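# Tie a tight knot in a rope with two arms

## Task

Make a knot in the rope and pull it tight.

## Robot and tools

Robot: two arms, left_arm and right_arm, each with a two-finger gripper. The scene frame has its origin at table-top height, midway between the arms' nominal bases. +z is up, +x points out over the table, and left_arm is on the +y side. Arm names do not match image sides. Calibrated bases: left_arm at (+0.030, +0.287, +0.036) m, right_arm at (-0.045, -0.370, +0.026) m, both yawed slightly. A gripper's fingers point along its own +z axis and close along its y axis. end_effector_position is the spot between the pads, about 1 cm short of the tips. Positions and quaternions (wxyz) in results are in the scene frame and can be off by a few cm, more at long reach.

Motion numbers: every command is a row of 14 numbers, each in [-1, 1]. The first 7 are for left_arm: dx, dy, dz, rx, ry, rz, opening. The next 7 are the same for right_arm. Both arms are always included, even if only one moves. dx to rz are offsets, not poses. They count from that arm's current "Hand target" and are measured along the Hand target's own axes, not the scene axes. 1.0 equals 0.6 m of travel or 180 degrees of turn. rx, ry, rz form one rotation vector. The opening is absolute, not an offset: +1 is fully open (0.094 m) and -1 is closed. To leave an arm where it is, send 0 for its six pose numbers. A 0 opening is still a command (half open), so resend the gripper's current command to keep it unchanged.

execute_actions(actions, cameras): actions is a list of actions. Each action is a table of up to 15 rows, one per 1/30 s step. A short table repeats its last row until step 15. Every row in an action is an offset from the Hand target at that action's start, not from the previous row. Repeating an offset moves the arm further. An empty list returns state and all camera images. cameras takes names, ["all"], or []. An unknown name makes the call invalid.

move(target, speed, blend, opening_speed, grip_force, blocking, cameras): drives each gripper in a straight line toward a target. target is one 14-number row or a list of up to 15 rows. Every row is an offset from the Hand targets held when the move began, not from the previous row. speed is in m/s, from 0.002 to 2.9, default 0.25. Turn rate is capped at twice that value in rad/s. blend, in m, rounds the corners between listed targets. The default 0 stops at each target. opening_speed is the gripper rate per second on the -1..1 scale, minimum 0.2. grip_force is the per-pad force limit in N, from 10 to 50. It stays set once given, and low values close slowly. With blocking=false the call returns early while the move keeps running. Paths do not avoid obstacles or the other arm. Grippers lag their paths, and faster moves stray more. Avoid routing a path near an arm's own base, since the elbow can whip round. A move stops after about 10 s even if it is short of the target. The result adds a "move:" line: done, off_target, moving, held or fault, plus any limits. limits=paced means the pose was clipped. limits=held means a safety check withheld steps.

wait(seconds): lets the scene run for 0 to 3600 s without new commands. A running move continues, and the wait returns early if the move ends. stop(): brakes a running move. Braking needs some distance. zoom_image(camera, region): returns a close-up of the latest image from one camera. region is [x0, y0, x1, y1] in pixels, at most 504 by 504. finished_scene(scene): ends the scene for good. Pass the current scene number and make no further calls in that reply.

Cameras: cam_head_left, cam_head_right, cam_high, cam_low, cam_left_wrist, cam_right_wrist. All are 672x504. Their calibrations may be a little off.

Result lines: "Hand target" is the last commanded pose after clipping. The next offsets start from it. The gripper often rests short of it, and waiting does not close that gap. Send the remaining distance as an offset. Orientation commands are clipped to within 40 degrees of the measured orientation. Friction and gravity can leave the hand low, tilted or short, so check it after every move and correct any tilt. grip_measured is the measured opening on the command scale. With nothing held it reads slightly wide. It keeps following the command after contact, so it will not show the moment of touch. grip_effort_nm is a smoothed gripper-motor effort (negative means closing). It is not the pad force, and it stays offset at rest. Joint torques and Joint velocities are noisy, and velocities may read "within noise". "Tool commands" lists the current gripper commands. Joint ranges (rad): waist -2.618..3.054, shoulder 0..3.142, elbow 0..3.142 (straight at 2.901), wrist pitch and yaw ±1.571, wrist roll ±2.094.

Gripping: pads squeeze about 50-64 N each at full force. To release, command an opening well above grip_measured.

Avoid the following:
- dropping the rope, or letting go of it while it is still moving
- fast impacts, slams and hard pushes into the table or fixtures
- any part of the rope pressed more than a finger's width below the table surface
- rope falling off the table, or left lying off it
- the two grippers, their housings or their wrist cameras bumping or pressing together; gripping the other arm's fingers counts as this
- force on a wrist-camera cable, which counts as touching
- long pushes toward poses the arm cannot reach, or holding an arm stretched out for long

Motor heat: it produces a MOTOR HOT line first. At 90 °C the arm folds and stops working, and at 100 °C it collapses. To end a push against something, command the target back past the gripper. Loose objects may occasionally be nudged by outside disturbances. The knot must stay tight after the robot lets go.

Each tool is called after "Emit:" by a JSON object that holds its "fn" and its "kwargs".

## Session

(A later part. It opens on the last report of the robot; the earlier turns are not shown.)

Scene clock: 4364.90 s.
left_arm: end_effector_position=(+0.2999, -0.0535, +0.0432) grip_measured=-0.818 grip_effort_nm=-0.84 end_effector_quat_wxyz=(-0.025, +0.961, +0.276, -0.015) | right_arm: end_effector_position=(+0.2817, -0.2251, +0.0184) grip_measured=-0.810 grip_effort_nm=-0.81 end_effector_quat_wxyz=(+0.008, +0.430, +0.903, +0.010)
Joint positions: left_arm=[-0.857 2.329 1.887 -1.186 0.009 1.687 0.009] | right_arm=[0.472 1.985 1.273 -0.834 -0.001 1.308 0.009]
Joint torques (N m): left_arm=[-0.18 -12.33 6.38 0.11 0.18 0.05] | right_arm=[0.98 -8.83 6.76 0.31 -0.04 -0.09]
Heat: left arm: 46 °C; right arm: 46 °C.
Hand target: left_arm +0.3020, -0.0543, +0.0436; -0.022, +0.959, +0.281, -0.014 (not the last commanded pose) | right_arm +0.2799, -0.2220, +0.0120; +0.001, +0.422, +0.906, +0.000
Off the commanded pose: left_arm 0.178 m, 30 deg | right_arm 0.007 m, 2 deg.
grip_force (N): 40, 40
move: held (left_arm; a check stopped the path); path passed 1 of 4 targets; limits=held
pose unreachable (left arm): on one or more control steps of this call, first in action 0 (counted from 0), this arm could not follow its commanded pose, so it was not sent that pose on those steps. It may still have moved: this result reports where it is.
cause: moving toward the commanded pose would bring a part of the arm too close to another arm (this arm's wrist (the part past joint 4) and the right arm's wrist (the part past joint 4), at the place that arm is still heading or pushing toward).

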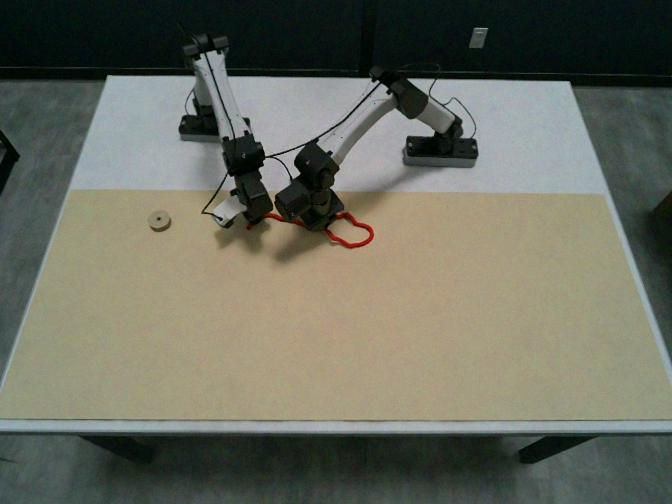

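Emit:
{"fn": "move", "kwargs": {"target": [[0, 0, 0, 0, 0, 0, -0.95, 0, 0, -0.012, -0.156, 0, 0, -0.95], [-0.0787, -0.0563, -0.0367, -0.0146, 0.0084, 0.1546, -0.95, 0, 0, -0.012, -0.156, 0, 0, -0.95], [-0.153, -0.1215, 0.0227, -0.0146, 0.0084, 0.171, -0.95, 0, 0, -0.012, -0.156, 0, 0, -0.95], [-0.2242, -0.1777, 0.058, -0.0146, 0.0084, 0.171, -0.95, 0, 0, -0.012, -0.156, 0, 0, -0.95]], "speed": [0.15, 0.15, 0.12, 0.1], "blend": [0, 0.02, 0.02, 0], "cameras": ["cam_high"]}}

Emit:
{"fn": "zoom_image", "kwargs": {"camera": "cam_high", "region": [220, 130, 460, 290]}}

Scene clock: 4423.00 s.
left_arm: end_effector_position=(+0.1318, -0.0291, +0.0125) grip_measured=-0.818 grip_effort_nm=-0.84 end_effector_quat_wxyz=(-0.019, +1.000, +0.018, -0.006) | right_arm: end_effector_position=(+0.2826, -0.2208, +0.0200) grip_measured=-0.810 grip_effort_nm=-0.81 end_effector_quat_wxyz=(+0.105, +0.412, +0.879, +0.216)
Joint positions: left_arm=[-1.219 1.984 1.198 -0.823 0.001 1.849 0.009] | right_arm=[0.411 1.702 0.769 -0.174 -0.149 1.267 0.009]
Joint torques (N m): left_arm=[-1.2 -11.21 4.1 0.37 0.18 0.05] | right_arm=[-0.39 -9.39 4.25 1.49 -0.29 -0.12]
Heat: left arm: 48 °C; right arm: 45 °C.
Hand target: left_arm +0.1300, -0.0361, +0.0163; +0.000, +1.000, +0.016, -0.001 | right_arm +0.2799, -0.2220, +0.0192; +0.103, +0.409, +0.879, +0.220
Off the commanded pose: left_arm 0.008 m, 2 deg | right_arm 0.003 m, 1 deg.
grip_force (N): 40, 40
move: done

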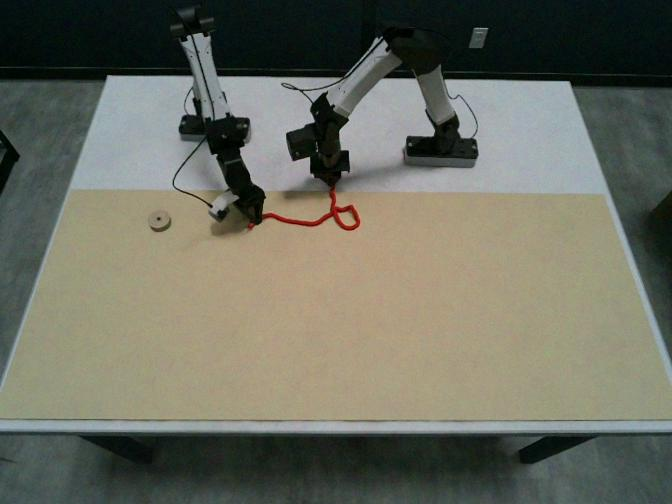

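Scaled by 2.100 from the camera's image (finer frame: 960x720).

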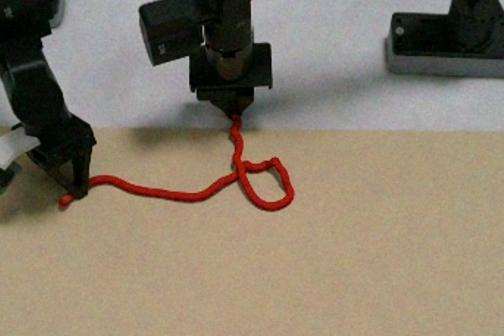

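Emit:
{"fn": "move", "kwargs": {"target": [[0, 0, 0, 0, 0, 0, -0.3, 0, 0, 0, 0, 0, 0, -0.95], [0, 0, -0.12, 0, 0, 0, -0.3, 0, 0, 0, 0, 0, 0, -0.95], [0.062, -0.0099, -0.106, 0, 0, -0.978, -0.3, 0, 0, 0, 0, 0, 0, -0.95]], "speed": [0.15, 0.15, 0.3], "cameras": ["cam_right_wrist"]}}

Scene clock: 4479.03 s.
left_arm: end_effector_position=(+0.1615, -0.0199, +0.0752) grip_measured=-0.302 grip_effort_nm=0.11 end_effector_quat_wxyz=(-0.006, +0.026, +1.000, +0.012) | right_arm: end_effector_position=(+0.2826, -0.2208, +0.0200) grip_measured=-0.810 grip_effort_nm=-0.81 end_effector_quat_wxyz=(+0.105, +0.412, +0.879, +0.216)
Joint positions: left_arm=[-1.125 1.881 1.327 -1.044 0.001 -1.112 0.033] | right_arm=[0.411 1.702 0.769 -0.174 -0.149 1.267 0.009]
Joint torques (N m): left_arm=[0.02 -8.36 8.42 0.26 0.1 0.04] | right_arm=[-0.44 -9.39 4.26 1.48 -0.28 -0.12]
Heat: left arm: 46 °C; right arm: 43 °C.
Hand target: left_arm +0.1670, -0.0288, +0.0797; -0.001, +0.018, +1.000, +0.000 | right_arm +0.2799, -0.2220, +0.0192; +0.103, +0.409, +0.879, +0.220
Off the commanded pose: left_arm 0.012 m, 2 deg | right_arm 0.003 m, 1 deg.
grip_force (N): 40, 40
move: off_target (left_arm)
cam_right_wrist: T_world_to_cam=[[-0.6755, -0.58018, -0.45507, 0.06839], [-0.73457, 0.58311, 0.34697, 0.3701], [0.06406, 0.56866, -0.82007, 0.21393]] pos_world=[0.30435, -0.29778, 0.07815]

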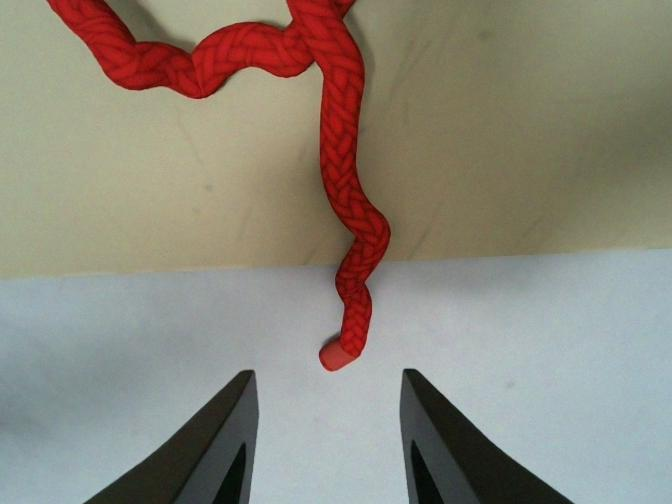

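Emit:
{"fn": "move", "kwargs": {"target": [[-0.0172, -0.013, 0.1228, 0, 0, 0, -0.3, 0, 0, 0, 0, 0, 0, -0.95], [-0.0172, -0.013, 0.1228, 0, 0, 0, -0.95, 0, 0, 0, 0, 0, 0, -0.95], [0.0797, -0.0115, 0.1095, 0, 0, 0, -0.95, 0, 0, 0, 0, 0, 0, -0.95]], "speed": [0.12, 0.12, 0.06], "cameras": ["cam_right_wrist", "cam_high"]}}

Emit:
{"fn": "zoom_image", "kwargs": {"camera": "cam_high", "region": [230, 150, 400, 260]}}

Scene clock: 4535.13 s.
left_arm: end_effector_position=(+0.1260, -0.0342, +0.0123) grip_measured=-0.813 grip_effort_nm=-0.84 end_effector_quat_wxyz=(+0.005, +0.017, +1.000, +0.005) | right_arm: end_effector_position=(+0.2826, -0.2208, +0.0200) grip_measured=-0.810 grip_effort_nm=-0.81 end_effector_quat_wxyz=(+0.105, +0.412, +0.879, +0.216)
Joint positions: left_arm=[-1.247 1.969 1.174 -0.783 -0.012 -1.251 0.009] | right_arm=[0.411 1.702 0.769 -0.174 -0.149 1.267 0.009]
Joint torques (N m): left_arm=[-1.4 -10.81 3.78 0.29 0.21 -0.01] | right_arm=[-0.43 -9.42 4.25 1.48 -0.29 -0.12]
Heat: left arm: 40 °C; right arm: 41 °C.
Hand target: left_arm +0.1190, -0.0340, +0.0142; -0.001, +0.018, +1.000, +0.000 | right_arm +0.2799, -0.2220, +0.0192; +0.103, +0.409, +0.879, +0.220
Off the commanded pose: left_arm 0.007 m, 1 deg | right_arm 0.003 m, 1 deg.
grip_force (N): 40, 40
move: done; target 2's new opening was sent with left_arm's hand 0.015 m and 2 deg from that target
cam_right_wrist: T_world_to_cam=[[-0.6755, -0.58018, -0.45507, 0.06839], [-0.73457, 0.58311, 0.34697, 0.3701], [0.06406, 0.56866, -0.82007, 0.21393]] pos_world=[0.30435, -0.29778, 0.07815]
Images, in order (width x height): cam_high 672x504, cam_right_wrist 672x504.

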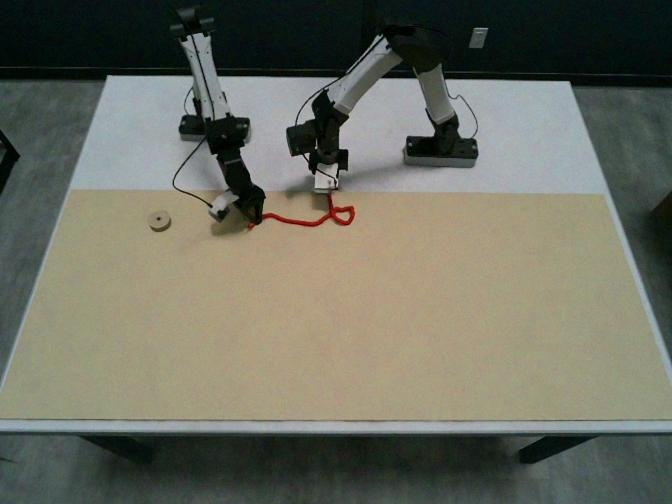

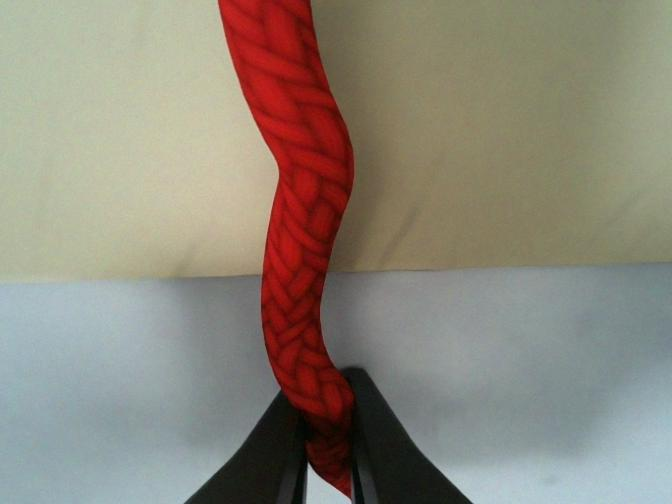

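Scaled by 2.965 from the camera's image (finer frame: 960x720).

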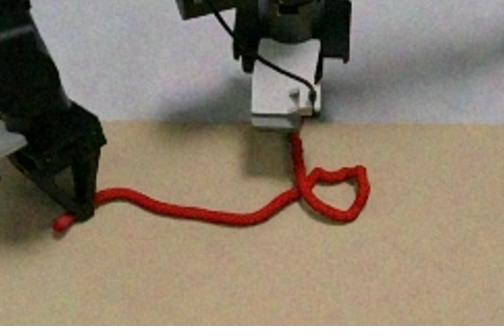

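Emit:
{"fn": "move", "kwargs": {"target": [[-0.0048, 0.0068, -0.02, 0, 0, 0.206, -0.95, 0, 0, 0, 0, 0, 0, -0.95], [0.0028, 0.0316, -0.0267, 0, 0, 0.483, -0.95, 0, 0, 0, 0, 0, 0, -0.95], [-0.0164, 0.054, -0.0267, 0, 0, 0.761, -0.95, 0, 0, 0, 0, 0, 0, -0.95], [-0.0529, 0.0586, 0, 0, 0, 0.956, -0.95, 0, 0, 0, 0, 0, 0, -0.95], [-0.0529, 0.0586, 0, 0, 0, 0.956, -0.3, 0, 0, 0, 0, 0, 0, -0.95], [-0.0529, 0.0586, -0.16, 0, 0, 0.956, -0.3, 0, 0, 0, 0, 0, 0, -0.95]], "speed": [0.25, 0.25, 0.25, 0.25, 0.1, 0.15], "blend": [0.02, 0.02, 0.02, 0, 0, 0], "cameras": ["cam_right_wrist"]}}

Scene clock: 4637.30 s.
left_arm: end_effector_position=(+0.1499, +0.0046, +0.0973) grip_measured=-0.302 grip_effort_nm=0.11 end_effector_quat_wxyz=(-0.017, +0.999, +0.052, +0.000) | right_arm: end_effector_position=(+0.2826, -0.2208, +0.0200) grip_measured=-0.810 grip_effort_nm=-0.81 end_effector_quat_wxyz=(+0.105, +0.412, +0.879, +0.216)
Joint positions: left_arm=[-1.136 1.762 1.266 -1.106 -0.012 1.864 0.033] | right_arm=[0.411 1.702 0.769 -0.174 -0.149 1.267 0.009]
Joint torques (N m): left_arm=[0.38 -10.04 8.25 -0.02 0.3 0.21] | right_arm=[-0.43 -9.4 4.26 1.49 -0.29 -0.12]
Heat: left arm: 46 °C; right arm: 40 °C.
Hand target: left_arm +0.1521, +0.0000, +0.1102; +0.000, +0.999, +0.051, -0.001 | right_arm +0.2799, -0.2220, +0.0192; +0.103, +0.409, +0.879, +0.220
Off the commanded pose: left_arm 0.014 m, 2 deg | right_arm 0.003 m, 1 deg.
grip_force (N): 40, 40
move: off_target (left_arm)
cam_right_wrist: T_world_to_cam=[[-0.6755, -0.58018, -0.45507, 0.06839], [-0.73457, 0.58311, 0.34697, 0.3701], [0.06406, 0.56866, -0.82007, 0.21393]] pos_world=[0.30435, -0.29778, 0.07815]

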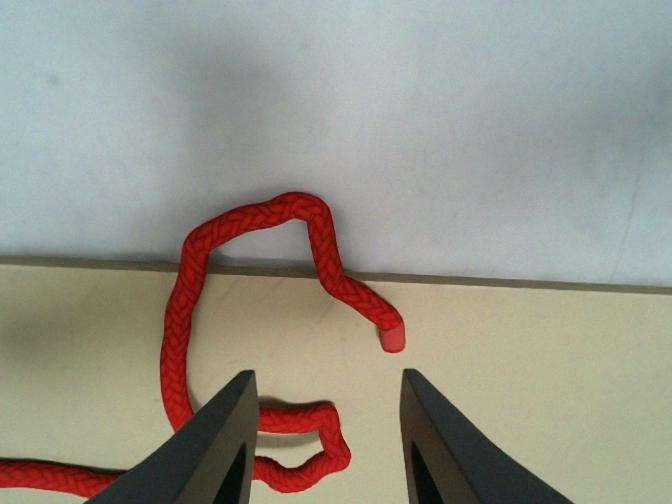

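Emit:
{"fn": "move", "kwargs": {"target": [[0.0377, -0.0263, 0.0837, 0, 0, -0.3, -0.3, 0, 0, 0, 0, 0, 0, -0.95], [0.0377, -0.0263, 0.1753, 0, 0, -0.3, -0.3, 0, 0, 0, 0, 0, 0, -0.95], [0.0377, -0.0263, 0.1753, 0, 0, -0.3, -0.95, 0, 0, 0, 0, 0, 0, -0.95], [0.0653, 0.0318, 0.1603, 0, 0, 0, -0.95, 0, 0, 0, 0, 0, 0, -0.95], [0.0653, 0.0318, 0.1603, 0, 0, 0, -0.3, 0, 0, 0, 0, 0, 0, -0.95], [0.0653, 0.0318, 0.02, 0, 0, 0, -0.3, 0, 0, 0, 0, 0, 0, -0.95]], "speed": [0.25, 0.15, 0.1, 0.2, 0.1, 0.15], "cameras": ["cam_right_wrist"]}}

Scene clock: 4696.03 s.
left_arm: end_effector_position=(+0.1898, -0.0104, +0.0838) grip_measured=-0.302 grip_effort_nm=0.11 end_effector_quat_wxyz=(-0.017, +0.998, +0.052, -0.003) | right_arm: end_effector_position=(+0.2826, -0.2208, +0.0200) grip_measured=-0.810 grip_effort_nm=-0.81 end_effector_quat_wxyz=(+0.105, +0.412, +0.879, +0.216)
Joint positions: left_arm=[-1.043 1.89 1.374 -1.088 -0.01 1.956 0.033] | right_arm=[0.411 1.702 0.769 -0.174 -0.149 1.267 0.009]
Joint torques (N m): left_arm=[0.27 -11.43 8.24 -0.05 0.27 0.22] | right_arm=[-0.42 -9.39 4.26 1.49 -0.29 -0.12]
Heat: left arm: 42 °C; right arm: 40 °C.
Hand target: left_arm +0.1930, -0.0151, +0.0980; +0.000, +0.999, +0.051, -0.001 | right_arm +0.2799, -0.2220, +0.0192; +0.103, +0.409, +0.879, +0.220
Off the commanded pose: left_arm 0.015 m, 2 deg | right_arm 0.003 m, 1 deg.
grip_force (N): 40, 40
move: off_target (left_arm); target 3's new opening was sent with left_arm's hand 0.012 m and 2 deg from that target; target 5's new opening was sent with left_arm's hand 0.011 m and 1 deg from that target
cam_right_wrist: T_world_to_cam=[[-0.6755, -0.58018, -0.45507, 0.06839], [-0.73457, 0.58311, 0.34697, 0.3701], [0.06406, 0.56866, -0.82007, 0.21393]] pos_world=[0.30435, -0.29778, 0.07815]

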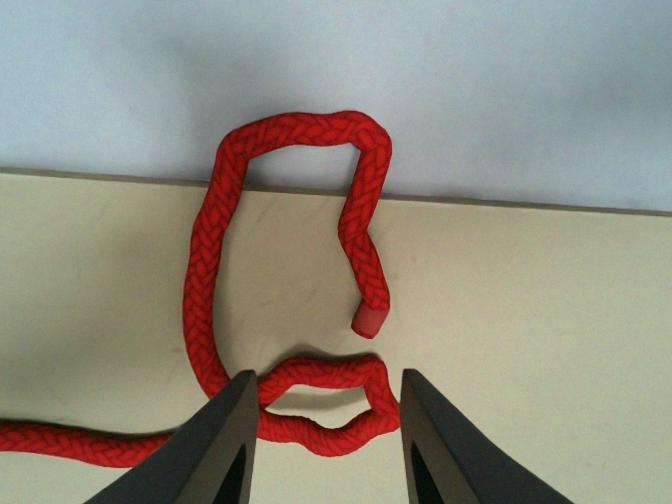

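Emit:
{"fn": "move", "kwargs": {"target": [[-0.0078, -0.0219, 0.1533, 0, 0, 0, -0.3, 0, 0, 0, 0, 0, 0, -0.95], [-0.0078, -0.0219, 0.1533, 0, 0, 0, -0.95, 0, 0, 0, 0, 0, 0, -0.95], [-0.0083, 0.015, 0.14, 0, 0, 0, -0.95, 0, 0, 0, 0, 0, 0, -0.95], [-0.0083, 0.015, 0.14, 0, 0, 0, -0.35, 0, 0, 0, 0, 0, 0, -0.95], [-0.0083, 0.015, 0.013, 0, 0, 0, -0.45, 0, 0, 0, 0, 0, 0, -0.95], [0.0692, -0.0215, 0.055, 0, 0, -0.5, -0.45, 0, 0, 0, 0, 0, 0, -0.95]], "speed": [0.15, 0.1, 0.1, 0.1, 0.18, 0.3], "cameras": ["cam_right_wrist"]}}

Scene clock: 4784.30 s.
left_arm: end_effector_position=(+0.2298, +0.0038, +0.0685) grip_measured=-0.448 grip_effort_nm=-0.11 end_effector_quat_wxyz=(-0.005, +0.676, +0.737, +0.002) | right_arm: end_effector_position=(+0.2826, -0.2208, +0.0200) grip_measured=-0.810 grip_effort_nm=-0.81 end_effector_quat_wxyz=(+0.105, +0.412, +0.879, +0.216)
Joint positions: left_arm=[-0.917 1.92 1.352 -1.013 -0.002 0.529 0.026] | right_arm=[0.411 1.702 0.769 -0.174 -0.149 1.267 0.009]
Joint torques (N m): left_arm=[0.16 -8.59 5.29 0.46 0.21 0.03] | right_arm=[-0.43 -9.4 4.25 1.49 -0.29 -0.12]
Heat: left arm: 46 °C; right arm: 40 °C.
Hand target: left_arm +0.2329, +0.0020, +0.0649; +0.000, +0.670, +0.742, -0.001 | right_arm +0.2799, -0.2220, +0.0192; +0.103, +0.409, +0.879, +0.220
Off the commanded pose: left_arm 0.005 m, 1 deg | right_arm 0.003 m, 1 deg.
grip_force (N): 40, 40
move: done; target 2's new opening was sent with left_arm's hand 0.014 m and 3 deg from that target; target 5's new opening was sent with left_arm's hand 0.015 m and 2 deg from that target
cam_right_wrist: T_world_to_cam=[[-0.6755, -0.58018, -0.45507, 0.06839], [-0.73457, 0.58311, 0.34697, 0.3701], [0.06406, 0.56866, -0.82007, 0.21393]] pos_world=[0.30435, -0.29778, 0.07815]

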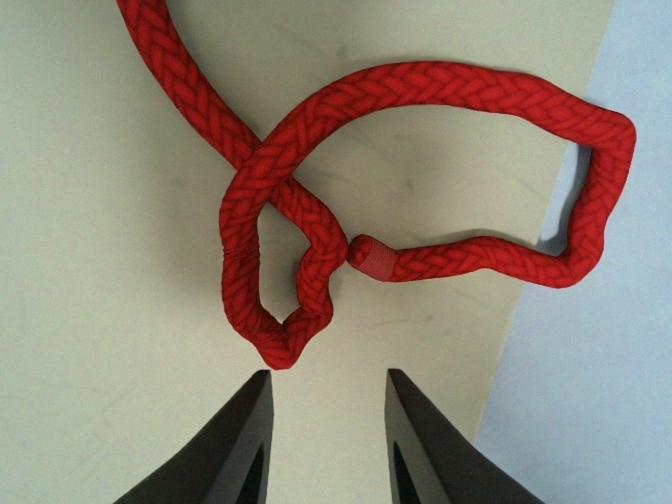

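Emit:
{"fn": "move", "kwargs": {"target": [0.0098, 0.0117, 0.055, 0, 0, 0, -0.7, 0, 0, 0, 0, 0, 0, -0.95], "speed": 0.12, "cameras": ["cam_right_wrist"]}}

Scene clock: 4842.87 s.
left_arm: end_effector_position=(+0.2362, +0.0100, +0.0362) grip_measured=-0.698 grip_effort_nm=-0.11 end_effector_quat_wxyz=(-0.004, +0.669, +0.743, +0.002) | right_arm: end_effector_position=(+0.2826, -0.2208, +0.0200) grip_measured=-0.810 grip_effort_nm=-0.81 end_effector_quat_wxyz=(+0.105, +0.412, +0.879, +0.216)
Joint positions: left_arm=[-0.891 1.961 1.271 -0.89 -0.002 0.536 0.014] | right_arm=[0.411 1.702 0.769 -0.174 -0.149 1.267 0.009]
Joint torques (N m): left_arm=[0.02 -8.36 5.08 0.41 0.2 0.2] | right_arm=[-0.46 -9.37 4.25 1.48 -0.29 -0.13]
Heat: left arm: 40 °C; right arm: 40 °C.
Hand target: left_arm +0.2393, +0.0085, +0.0319; +0.000, +0.670, +0.742, -0.001 | right_arm +0.2799, -0.2220, +0.0192; +0.103, +0.409, +0.879, +0.220
Off the commanded pose: left_arm 0.005 m, 1 deg | right_arm 0.003 m, 1 deg.
grip_force (N): 40, 40
move: done
cam_right_wrist: T_world_to_cam=[[-0.6755, -0.58018, -0.45507, 0.06839], [-0.73457, 0.58311, 0.34697, 0.3701], [0.06406, 0.56866, -0.82007, 0.21393]] pos_world=[0.30435, -0.29778, 0.07815]

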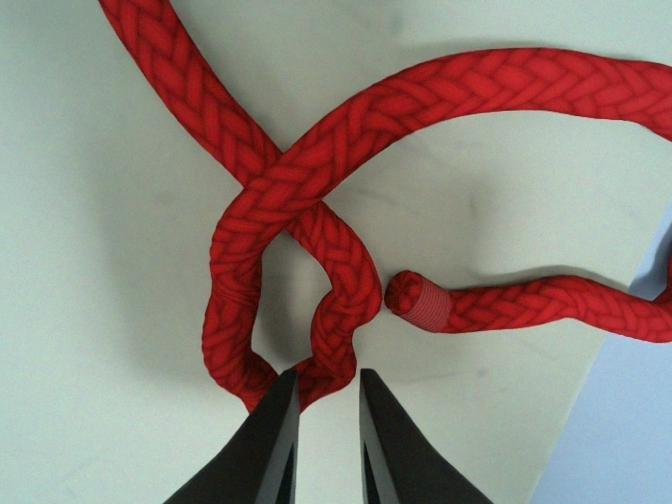

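Emit:
{"fn": "move", "kwargs": {"target": [[0, 0, 0.0448, 0, 0, 0, -0.7, 0, 0, 0, 0, 0, 0, -0.95], [0, 0, 0.0448, 0, 0, 0, -0.95, 0, 0, 0, 0, 0, 0, -0.95], [0, 0, -0.0435, 0, 0, 0, -0.95, 0, 0, 0, 0, 0, 0, -0.95], [0.0008, -0.0904, -0.0435, 0, 0, 0, -0.95, 0.0575, 0.0312, 0.0165, 0, 0, 0, -0.95], [0.0008, -0.0904, 0.0132, 0, 0, 0, -0.95, 0.0575, 0.0312, 0.0165, 0, 0, 0, -0.95], [0.0008, -0.0904, 0.0132, 0, 0, 0, -0.35, 0.0575, 0.0312, 0.0165, 0, 0, 0, -0.95], [0.0008, -0.0904, -0.1135, 0, 0, 0, -0.35, 0.0575, 0.0312, 0.0165, 0, 0, 0, -0.95]], "speed": [0.1, 0.1, 0.12, 0.06, 0.1, 0.1, 0.15], "cameras": ["cam_right_wrist"]}}

Scene clock: 4902.93 s.
left_arm: end_effector_position=(+0.1845, +0.0106, +0.0868) grip_measured=-0.352 grip_effort_nm=0.11 end_effector_quat_wxyz=(-0.017, +0.671, +0.741, +0.006) | right_arm: end_effector_position=(+0.2705, -0.1853, +0.0217) grip_measured=-0.810 grip_effort_nm=-0.81 end_effector_quat_wxyz=(+0.101, +0.409, +0.879, +0.223)
Joint positions: left_arm=[-1.022 1.813 1.287 -1.08 -0.002 0.411 0.03] | right_arm=[0.533 1.706 0.776 -0.158 -0.109 1.376 0.009]
Joint torques (N m): left_arm=[-0.92 -10.63 8.28 0.06 0.18 0.02] | right_arm=[0.79 -6.58 6.93 1.46 -0.01 0.06]
Heat: left arm: 39 °C; right arm: 40 °C.
Hand target: left_arm +0.1853, +0.0036, +0.1002; +0.000, +0.670, +0.742, -0.001 | right_arm +0.2739, -0.1820, +0.0193; +0.103, +0.409, +0.879, +0.220
Off the commanded pose: left_arm 0.015 m, 2 deg | right_arm 0.005 m, 0 deg.
grip_force (N): 40, 40
move: off_target (left_arm); target 2's new opening was sent with left_arm's hand 0.011 m and 1 deg from that target
cam_right_wrist: T_world_to_cam=[[-0.67086, -0.57931, -0.46298, 0.08069], [-0.73929, 0.57154, 0.35608, 0.3388], [0.05833, 0.58116, -0.81169, 0.19962]] pos_world=[0.29296, -0.2629, 0.07875]

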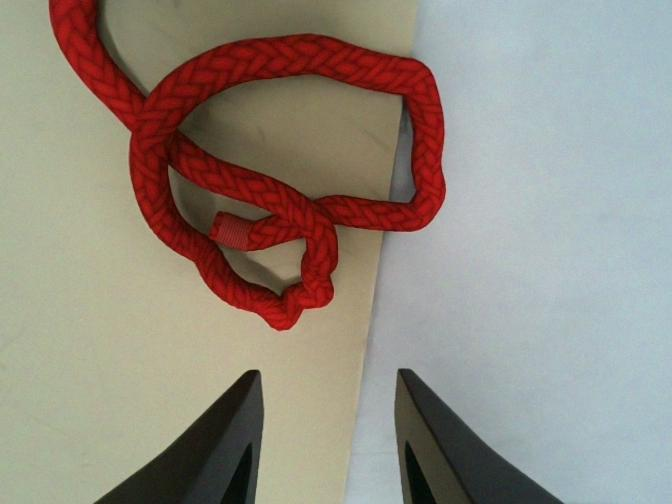

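Emit:
{"fn": "move", "kwargs": {"target": [-0.013, 0.0518, 0.0887, 0, 0, -0.561, -0.62, 0, 0, 0, 0, 0, 0, -0.95], "speed": 0.25, "cameras": ["cam_right_wrist"]}}

Scene clock: 4944.87 s.
left_arm: end_effector_position=(+0.2144, +0.0001, +0.0512) grip_measured=-0.618 grip_effort_nm=-0.11 end_effector_quat_wxyz=(-0.001, -0.138, +0.990, +0.003) | right_arm: end_effector_position=(+0.2705, -0.1853, +0.0217) grip_measured=-0.810 grip_effort_nm=-0.81 end_effector_quat_wxyz=(+0.101, +0.409, +0.879, +0.223)
Joint positions: left_arm=[-0.96 1.92 1.278 -0.935 -0.002 -1.275 0.018] | right_arm=[0.533 1.706 0.776 -0.158 -0.109 1.376 0.009]
Joint torques (N m): left_arm=[0.1 -8.27 5.05 0.39 0.13 -0.01] | right_arm=[0.83 -6.57 6.94 1.46 0 0.06]
Heat: left arm: 40 °C; right arm: 39 °C.
Hand target: left_arm +0.2170, -0.0011, +0.0469; -0.001, -0.146, +0.989, +0.000 | right_arm +0.2739, -0.1820, +0.0193; +0.103, +0.409, +0.879, +0.220
Off the commanded pose: left_arm 0.005 m, 1 deg | right_arm 0.005 m, 0 deg.
grip_force (N): 40, 40
move: done
cam_right_wrist: T_world_to_cam=[[-0.67086, -0.57931, -0.46298, 0.08069], [-0.73929, 0.57154, 0.35608, 0.3388], [0.05833, 0.58116, -0.81169, 0.19962]] pos_world=[0.29296, -0.2629, 0.07875]

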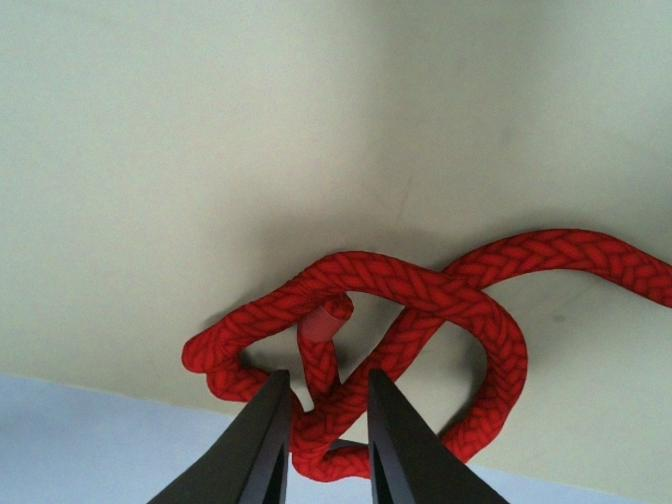

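Emit:
{"fn": "move", "kwargs": {"target": [[0.0083, 0.0033, 0.0682, 0, 0, 0, -0.62, 0, 0, 0, 0, 0, 0, -0.95], [0.0083, 0.0033, 0.0682, 0, 0, 0, -0.95, 0, 0, 0, 0, 0, 0, -0.95], [0.0083, 0.0033, -0.0468, 0, 0, 0, -0.95, 0, 0, 0, 0, 0, 0, -0.95], [-0.0862, 0.0339, -0.0468, 0, 0, 0, -0.95, 0, 0, 0, 0, 0, 0, -0.95]], "speed": [0.08, 0.1, 0.1, 0.08], "cameras": ["cam_high", "cam_right_wrist"]}}

Emit:
{"fn": "zoom_image", "kwargs": {"camera": "cam_high", "region": [230, 150, 400, 260]}}

Scene clock: 4978.87 s.
left_arm: end_effector_position=(+0.2548, +0.0372, +0.0625) grip_measured=-0.834 grip_effort_nm=-0.84 end_effector_quat_wxyz=(-0.008, -0.148, +0.989, +0.013) | right_arm: end_effector_position=(+0.2705, -0.1853, +0.0217) grip_measured=-0.810 grip_effort_nm=-0.81 end_effector_quat_wxyz=(+0.101, +0.409, +0.879, +0.223)
Joint positions: left_arm=[-0.798 1.908 1.31 -1.003 0 -1.133 0.008] | right_arm=[0.533 1.706 0.776 -0.158 -0.109 1.376 0.009]
Joint torques (N m): left_arm=[0.09 -10.99 8.13 0.03 0.12 0.18] | right_arm=[0.83 -6.58 6.95 1.46 -0.01 0.05]
Heat: left arm: 39 °C; right arm: 40 °C.
Hand target: left_arm +0.2607, +0.0334, +0.0748; -0.001, -0.146, +0.989, +0.000 | right_arm +0.2739, -0.1820, +0.0193; +0.103, +0.409, +0.879, +0.220
Off the commanded pose: left_arm 0.014 m, 2 deg | right_arm 0.005 m, 0 deg.
grip_force (N): 40, 40
move: off_target (left_arm); target 2's new opening was sent with left_arm's hand 0.011 m and 1 deg from that target
cam_right_wrist: T_world_to_cam=[[-0.67086, -0.57931, -0.46298, 0.08069], [-0.73929, 0.57154, 0.35608, 0.3388], [0.05833, 0.58116, -0.81169, 0.19962]] pos_world=[0.29296, -0.2629, 0.07875]

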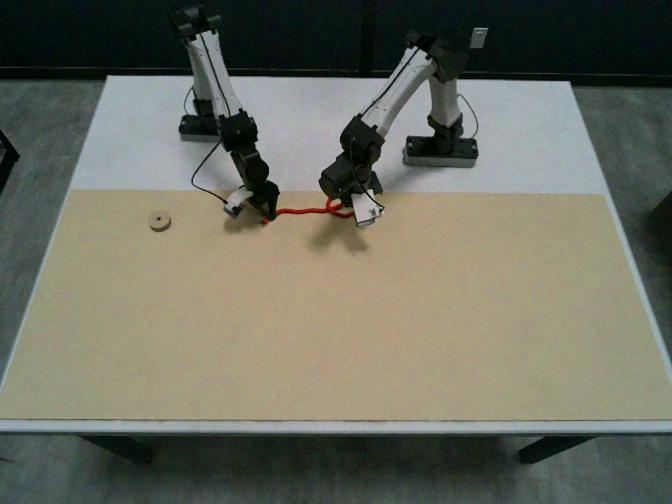

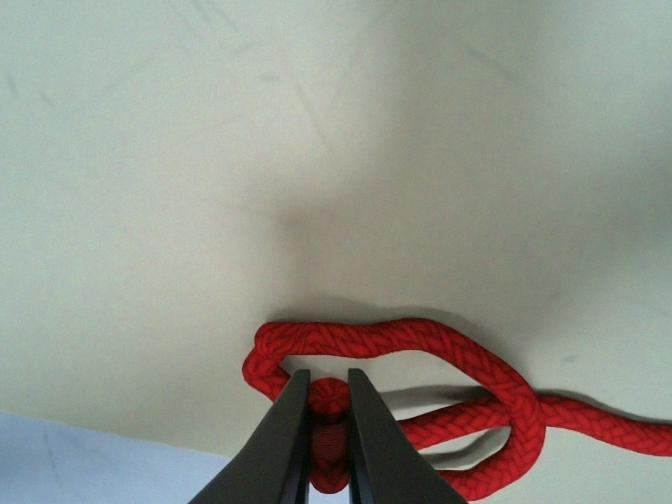

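Scaled by 2.965 from the camera's image (finer frame: 960x720).

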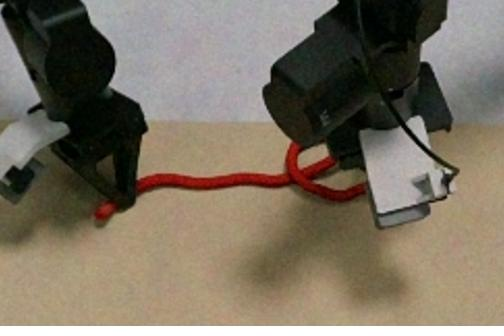

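Emit:
{"fn": "move", "kwargs": {"target": [[-0.134, 0.1016, 0.0413, 0, 0, -0.139, -0.95, 0, 0, 0, 0, 0, 0, -0.95], [-0.21, 0.2092, 0.0747, 0, 0, -0.25, -0.95, -0.0658, -0.068, -0.0363, 0, 0, 0, -0.95]], "speed": [0.06, 0.05], "cameras": ["cam_high"]}}

Emit:
{"fn": "zoom_image", "kwargs": {"camera": "cam_high", "region": [230, 160, 430, 270]}}

Scene clock: 5009.33 s.
left_arm: end_effector_position=(+0.3417, +0.1881, +0.0324) grip_measured=-0.834 grip_effort_nm=-0.84 end_effector_quat_wxyz=(-0.004, -0.505, +0.863, +0.004) | right_arm: end_effector_position=(+0.2703, -0.2351, +0.0215) grip_measured=-0.810 grip_effort_nm=-0.81 end_effector_quat_wxyz=(+0.106, +0.406, +0.878, +0.229)
Joint positions: left_arm=[-0.267 1.908 1.179 -0.854 0 -1.366 0.008] | right_arm=[0.365 1.634 0.687 -0.146 -0.188 1.223 0.009]
Joint torques (N m): left_arm=[0.44 -8.4 4.83 0.38 0.11 0.05] | right_arm=[-0.85 -9.26 4.19 1.2 -0.12 -0.16]
Heat: left arm: 42 °C; right arm: 40 °C.
Hand target: left_arm +0.3448, +0.1900, +0.0297; -0.001, -0.514, +0.858, +0.000 | right_arm +0.2640, -0.2420, +0.0193; +0.103, +0.409, +0.879, +0.220
Off the commanded pose: left_arm 0.005 m, 1 deg | right_arm 0.010 m, 1 deg.
grip_force (N): 40, 40
move: done

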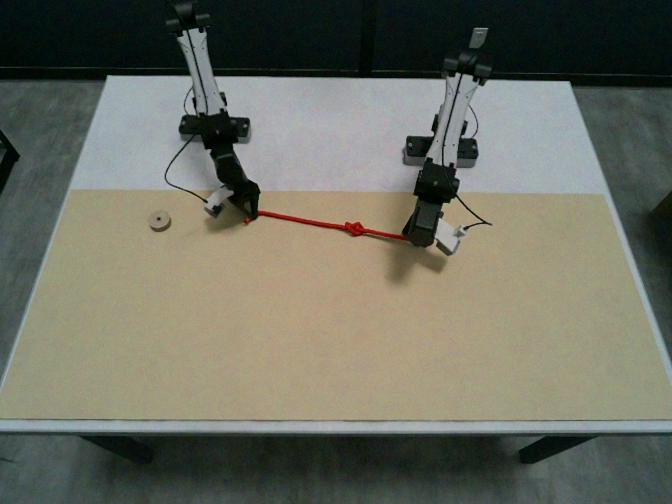

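Scaled by 2.520 from the camera's image (finer frame: 960x720).

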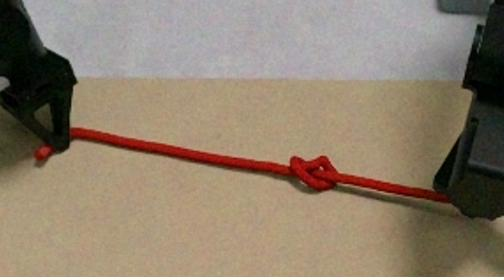

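Emit:
{"fn": "move", "kwargs": {"target": [-0.0715, 0.0228, 0.0167, 0, 0, -0.096, -0.95, 0, 0, 0, 0, 0, 0, -0.95], "speed": 0.04, "grip_force": 50, "cameras": ["cam_high"]}}

Emit:
{"fn": "zoom_image", "kwargs": {"camera": "cam_high", "region": [230, 160, 430, 270]}}

Scene clock: 5039.30 s.
left_arm: end_effector_position=(+0.3485, +0.2230, +0.0245) grip_measured=-0.846 grip_effort_nm=-1.03 end_effector_quat_wxyz=(-0.015, -0.625, +0.780, -0.007) | right_arm: end_effector_position=(+0.2692, -0.2325, +0.0220) grip_measured=-0.822 grip_effort_nm=-0.99 end_effector_quat_wxyz=(+0.101, +0.404, +0.878, +0.235)
Joint positions: left_arm=[-0.141 1.914 1.151 -0.818 0.033 -1.53 0.007] | right_arm=[0.365 1.634 0.687 -0.146 -0.205 1.222 0.008]
Joint torques (N m): left_arm=[1.14 -7.8 4.67 0.41 -0.21 -0.01] | right_arm=[-0.85 -9.28 4.18 1.2 0.05 -0.14]
Heat: left arm: 41 °C; right arm: 39 °C.
Hand target: left_arm +0.3530, +0.2342, +0.0196; -0.001, -0.637, +0.771, +0.000 | right_arm +0.2640, -0.2420, +0.0193; +0.103, +0.409, +0.879, +0.220
Off the commanded pose: left_arm 0.013 m, 3 deg | right_arm 0.011 m, 2 deg.
move: off_target (left_arm)

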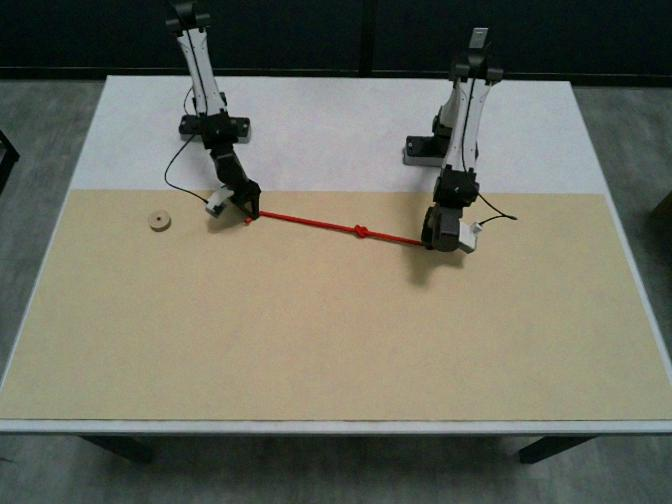

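Scaled by 2.520 from the camera's image (finer frame: 960x720).

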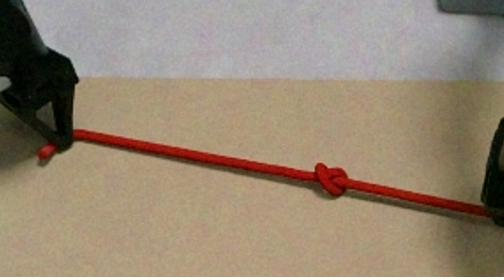

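Emit:
{"fn": "move", "kwargs": {"target": [-0.0501, 0, 0, 0, 0, 0, -0.95, 0, 0, 0, 0, 0, 0, -0.95], "speed": 0.03, "cameras": ["cam_high"]}}

Emit:
{"fn": "zoom_image", "kwargs": {"camera": "cam_high", "region": [310, 190, 410, 260]}}

Scene clock: 5051.57 s.
left_arm: end_effector_position=(+0.3507, +0.2391, +0.0230) grip_measured=-0.846 grip_effort_nm=-1.03 end_effector_quat_wxyz=(-0.035, -0.628, +0.777, -0.024) | right_arm: end_effector_position=(+0.2717, -0.2250, +0.0261) grip_measured=-0.822 grip_effort_nm=-0.99 end_effector_quat_wxyz=(+0.096, +0.397, +0.876, +0.256)
Joint positions: left_arm=[-0.064 1.921 1.151 -0.818 0.082 -1.461 0.007] | right_arm=[0.365 1.634 0.687 -0.122 -0.243 1.222 0.008]
Joint torques (N m): left_arm=[2.35 -7.9 5.74 0.35 -0.69 0.2] | right_arm=[-0.87 -9.37 4.23 0.97 0.43 -0.15]
Heat: left arm: 40 °C; right arm: 39 °C.
Hand target: left_arm +0.3586, +0.2638, +0.0196; -0.001, -0.637, +0.771, +0.000 | right_arm +0.2640, -0.2420, +0.0193; +0.103, +0.409, +0.879, +0.220
Off the commanded pose: left_arm 0.026 m, 5 deg | right_arm 0.020 m, 4 deg.
move: off_target (left_arm)

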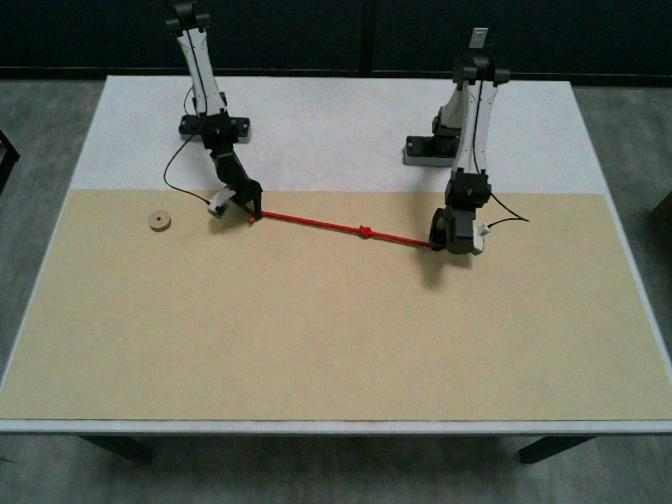

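Scaled by 5.040 from the camera's image (finer frame: 960x720).

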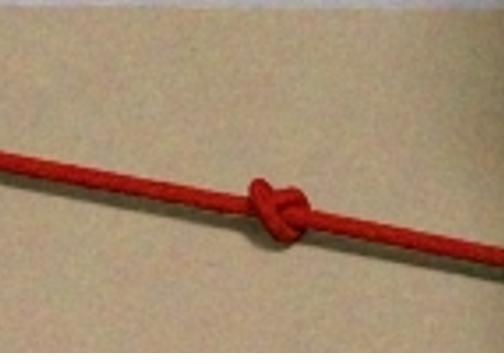

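Emit:
{"fn": "move", "kwargs": {"target": [-0.03, 0, 0, 0, 0, 0, -0.95, 0, 0, 0, 0, 0, 0, -0.95], "speed": 0.03, "cameras": ["cam_high"]}}

Emit:
{"fn": "zoom_image", "kwargs": {"camera": "cam_high", "region": [310, 190, 410, 260]}}

Scene clock: 5060.37 s.
left_arm: end_effector_position=(+0.3496, +0.2483, +0.0216) grip_measured=-0.846 grip_effort_nm=-1.03 end_effector_quat_wxyz=(-0.049, -0.625, +0.778, -0.032) | right_arm: end_effector_position=(+0.2735, -0.2193, +0.0293) grip_measured=-0.822 grip_effort_nm=-0.99 end_effector_quat_wxyz=(+0.095, +0.390, +0.875, +0.270)
Joint positions: left_arm=[-0.019 1.927 1.151 -0.825 0.114 -1.409 0.007] | right_arm=[0.367 1.634 0.687 -0.102 -0.266 1.222 0.008]
Joint torques (N m): left_arm=[3.02 -8.01 6.79 0.32 -0.97 0.22] | right_arm=[-1.02 -9.52 4.18 0.81 0.67 -0.16]
Heat: left arm: 39 °C; right arm: 39 °C.
Hand target: left_arm +0.3621, +0.2815, +0.0196; -0.001, -0.637, +0.771, +0.000 | right_arm +0.2640, -0.2420, +0.0193; +0.103, +0.409, +0.879, +0.220
Off the commanded pose: left_arm 0.035 m, 7 deg | right_arm 0.027 m, 6 deg.
move: off_target (left_arm)

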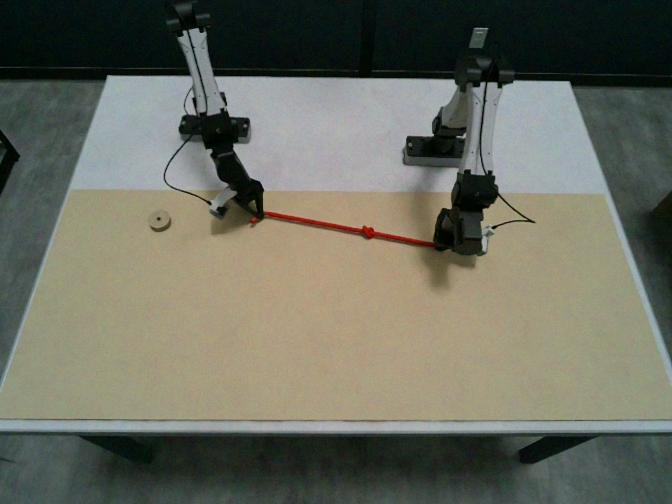

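Scaled by 5.040 from the camera's image (finer frame: 960x720).

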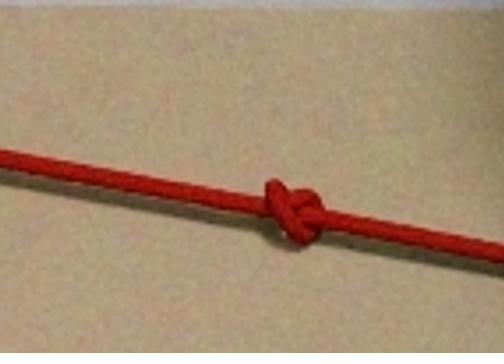

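Emit:
{"fn": "move", "kwargs": {"target": [[0.0789, 0.0088, 0.0093, 0, 0, 0, -0.95, 0.0322, 0.0354, 0.0283, 0, 0, 0, -0.95], [0.0789, 0.0088, 0.0093, 0, 0, 0, -0.35, 0.0322, 0.0354, 0.0283, 0, 0, 0, -0.35], [0.0789, 0.0088, -0.124, 0, 0, 0, -0.35, 0.0322, 0.0982, -0.089, 0, 0, 0, -0.35]], "speed": [0.04, 0.1, 0.1], "cameras": ["cam_high", "cam_right_wrist"]}}

Emit:
{"fn": "zoom_image", "kwargs": {"camera": "cam_high", "region": [230, 170, 450, 270]}}

Scene clock: 5083.37 s.
left_arm: end_effector_position=(+0.3423, +0.2398, +0.0793) grip_measured=-0.352 grip_effort_nm=0.12 end_effector_quat_wxyz=(-0.013, -0.636, +0.771, +0.014) | right_arm: end_effector_position=(+0.2684, -0.2116, +0.0833) grip_measured=-0.353 grip_effort_nm=0.18 end_effector_quat_wxyz=(+0.094, +0.410, +0.881, +0.217)
Joint positions: left_arm=[-0.11 1.823 1.268 -1.055 0 -1.528 0.03] | right_arm=[0.449 1.532 0.89 -0.474 -0.15 1.3 0.03]
Joint torques (N m): left_arm=[-1.14 -11.15 8.18 -0.01 0.08 0] | right_arm=[0.64 -9.2 8.46 1.16 -0.02 0.05]
Heat: left arm: 38 °C; right arm: 39 °C.
Hand target: left_arm +0.3480, +0.2359, +0.0941; -0.001, -0.637, +0.771, +0.000 | right_arm +0.2719, -0.2099, +0.0941; +0.103, +0.409, +0.879, +0.220
Off the commanded pose: left_arm 0.016 m, 2 deg | right_arm 0.012 m, 1 deg.
move: off_target (left_arm, right_arm)
cam_right_wrist: T_world_to_cam=[[-0.67821, -0.58316, -0.44717, 0.09237], [-0.73364, 0.57243, 0.36619, 0.32812], [0.04243, 0.57641, -0.81606, 0.26862]] pos_world=[0.29197, -0.2888, 0.14036]

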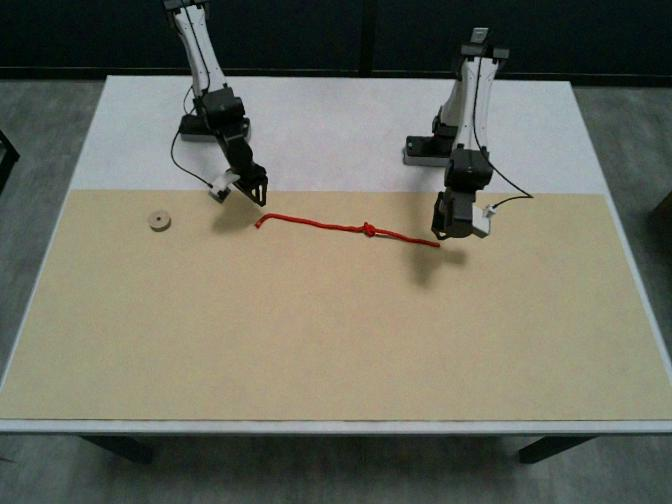

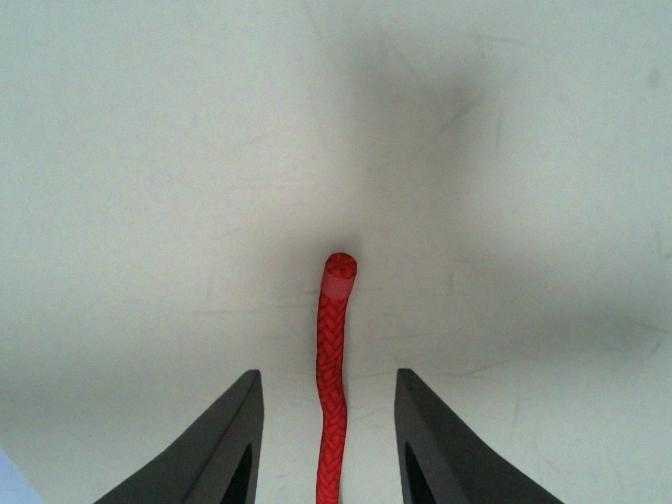

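Scaled by 2.291 from the camera's image (finer frame: 960x720).

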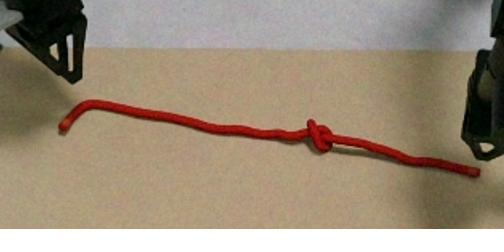

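Emit:
{"fn": "zoom_image", "kwargs": {"camera": "cam_high", "region": [345, 210, 395, 250]}}

Scaled by 10.080 from the camera's image (finer frame: 960x720).

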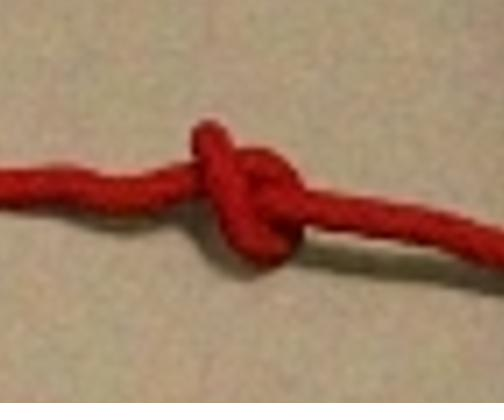

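Emit:
{"fn": "finished_scene", "kwargs": {"scene": 2}}

The scene is finished: the task was done.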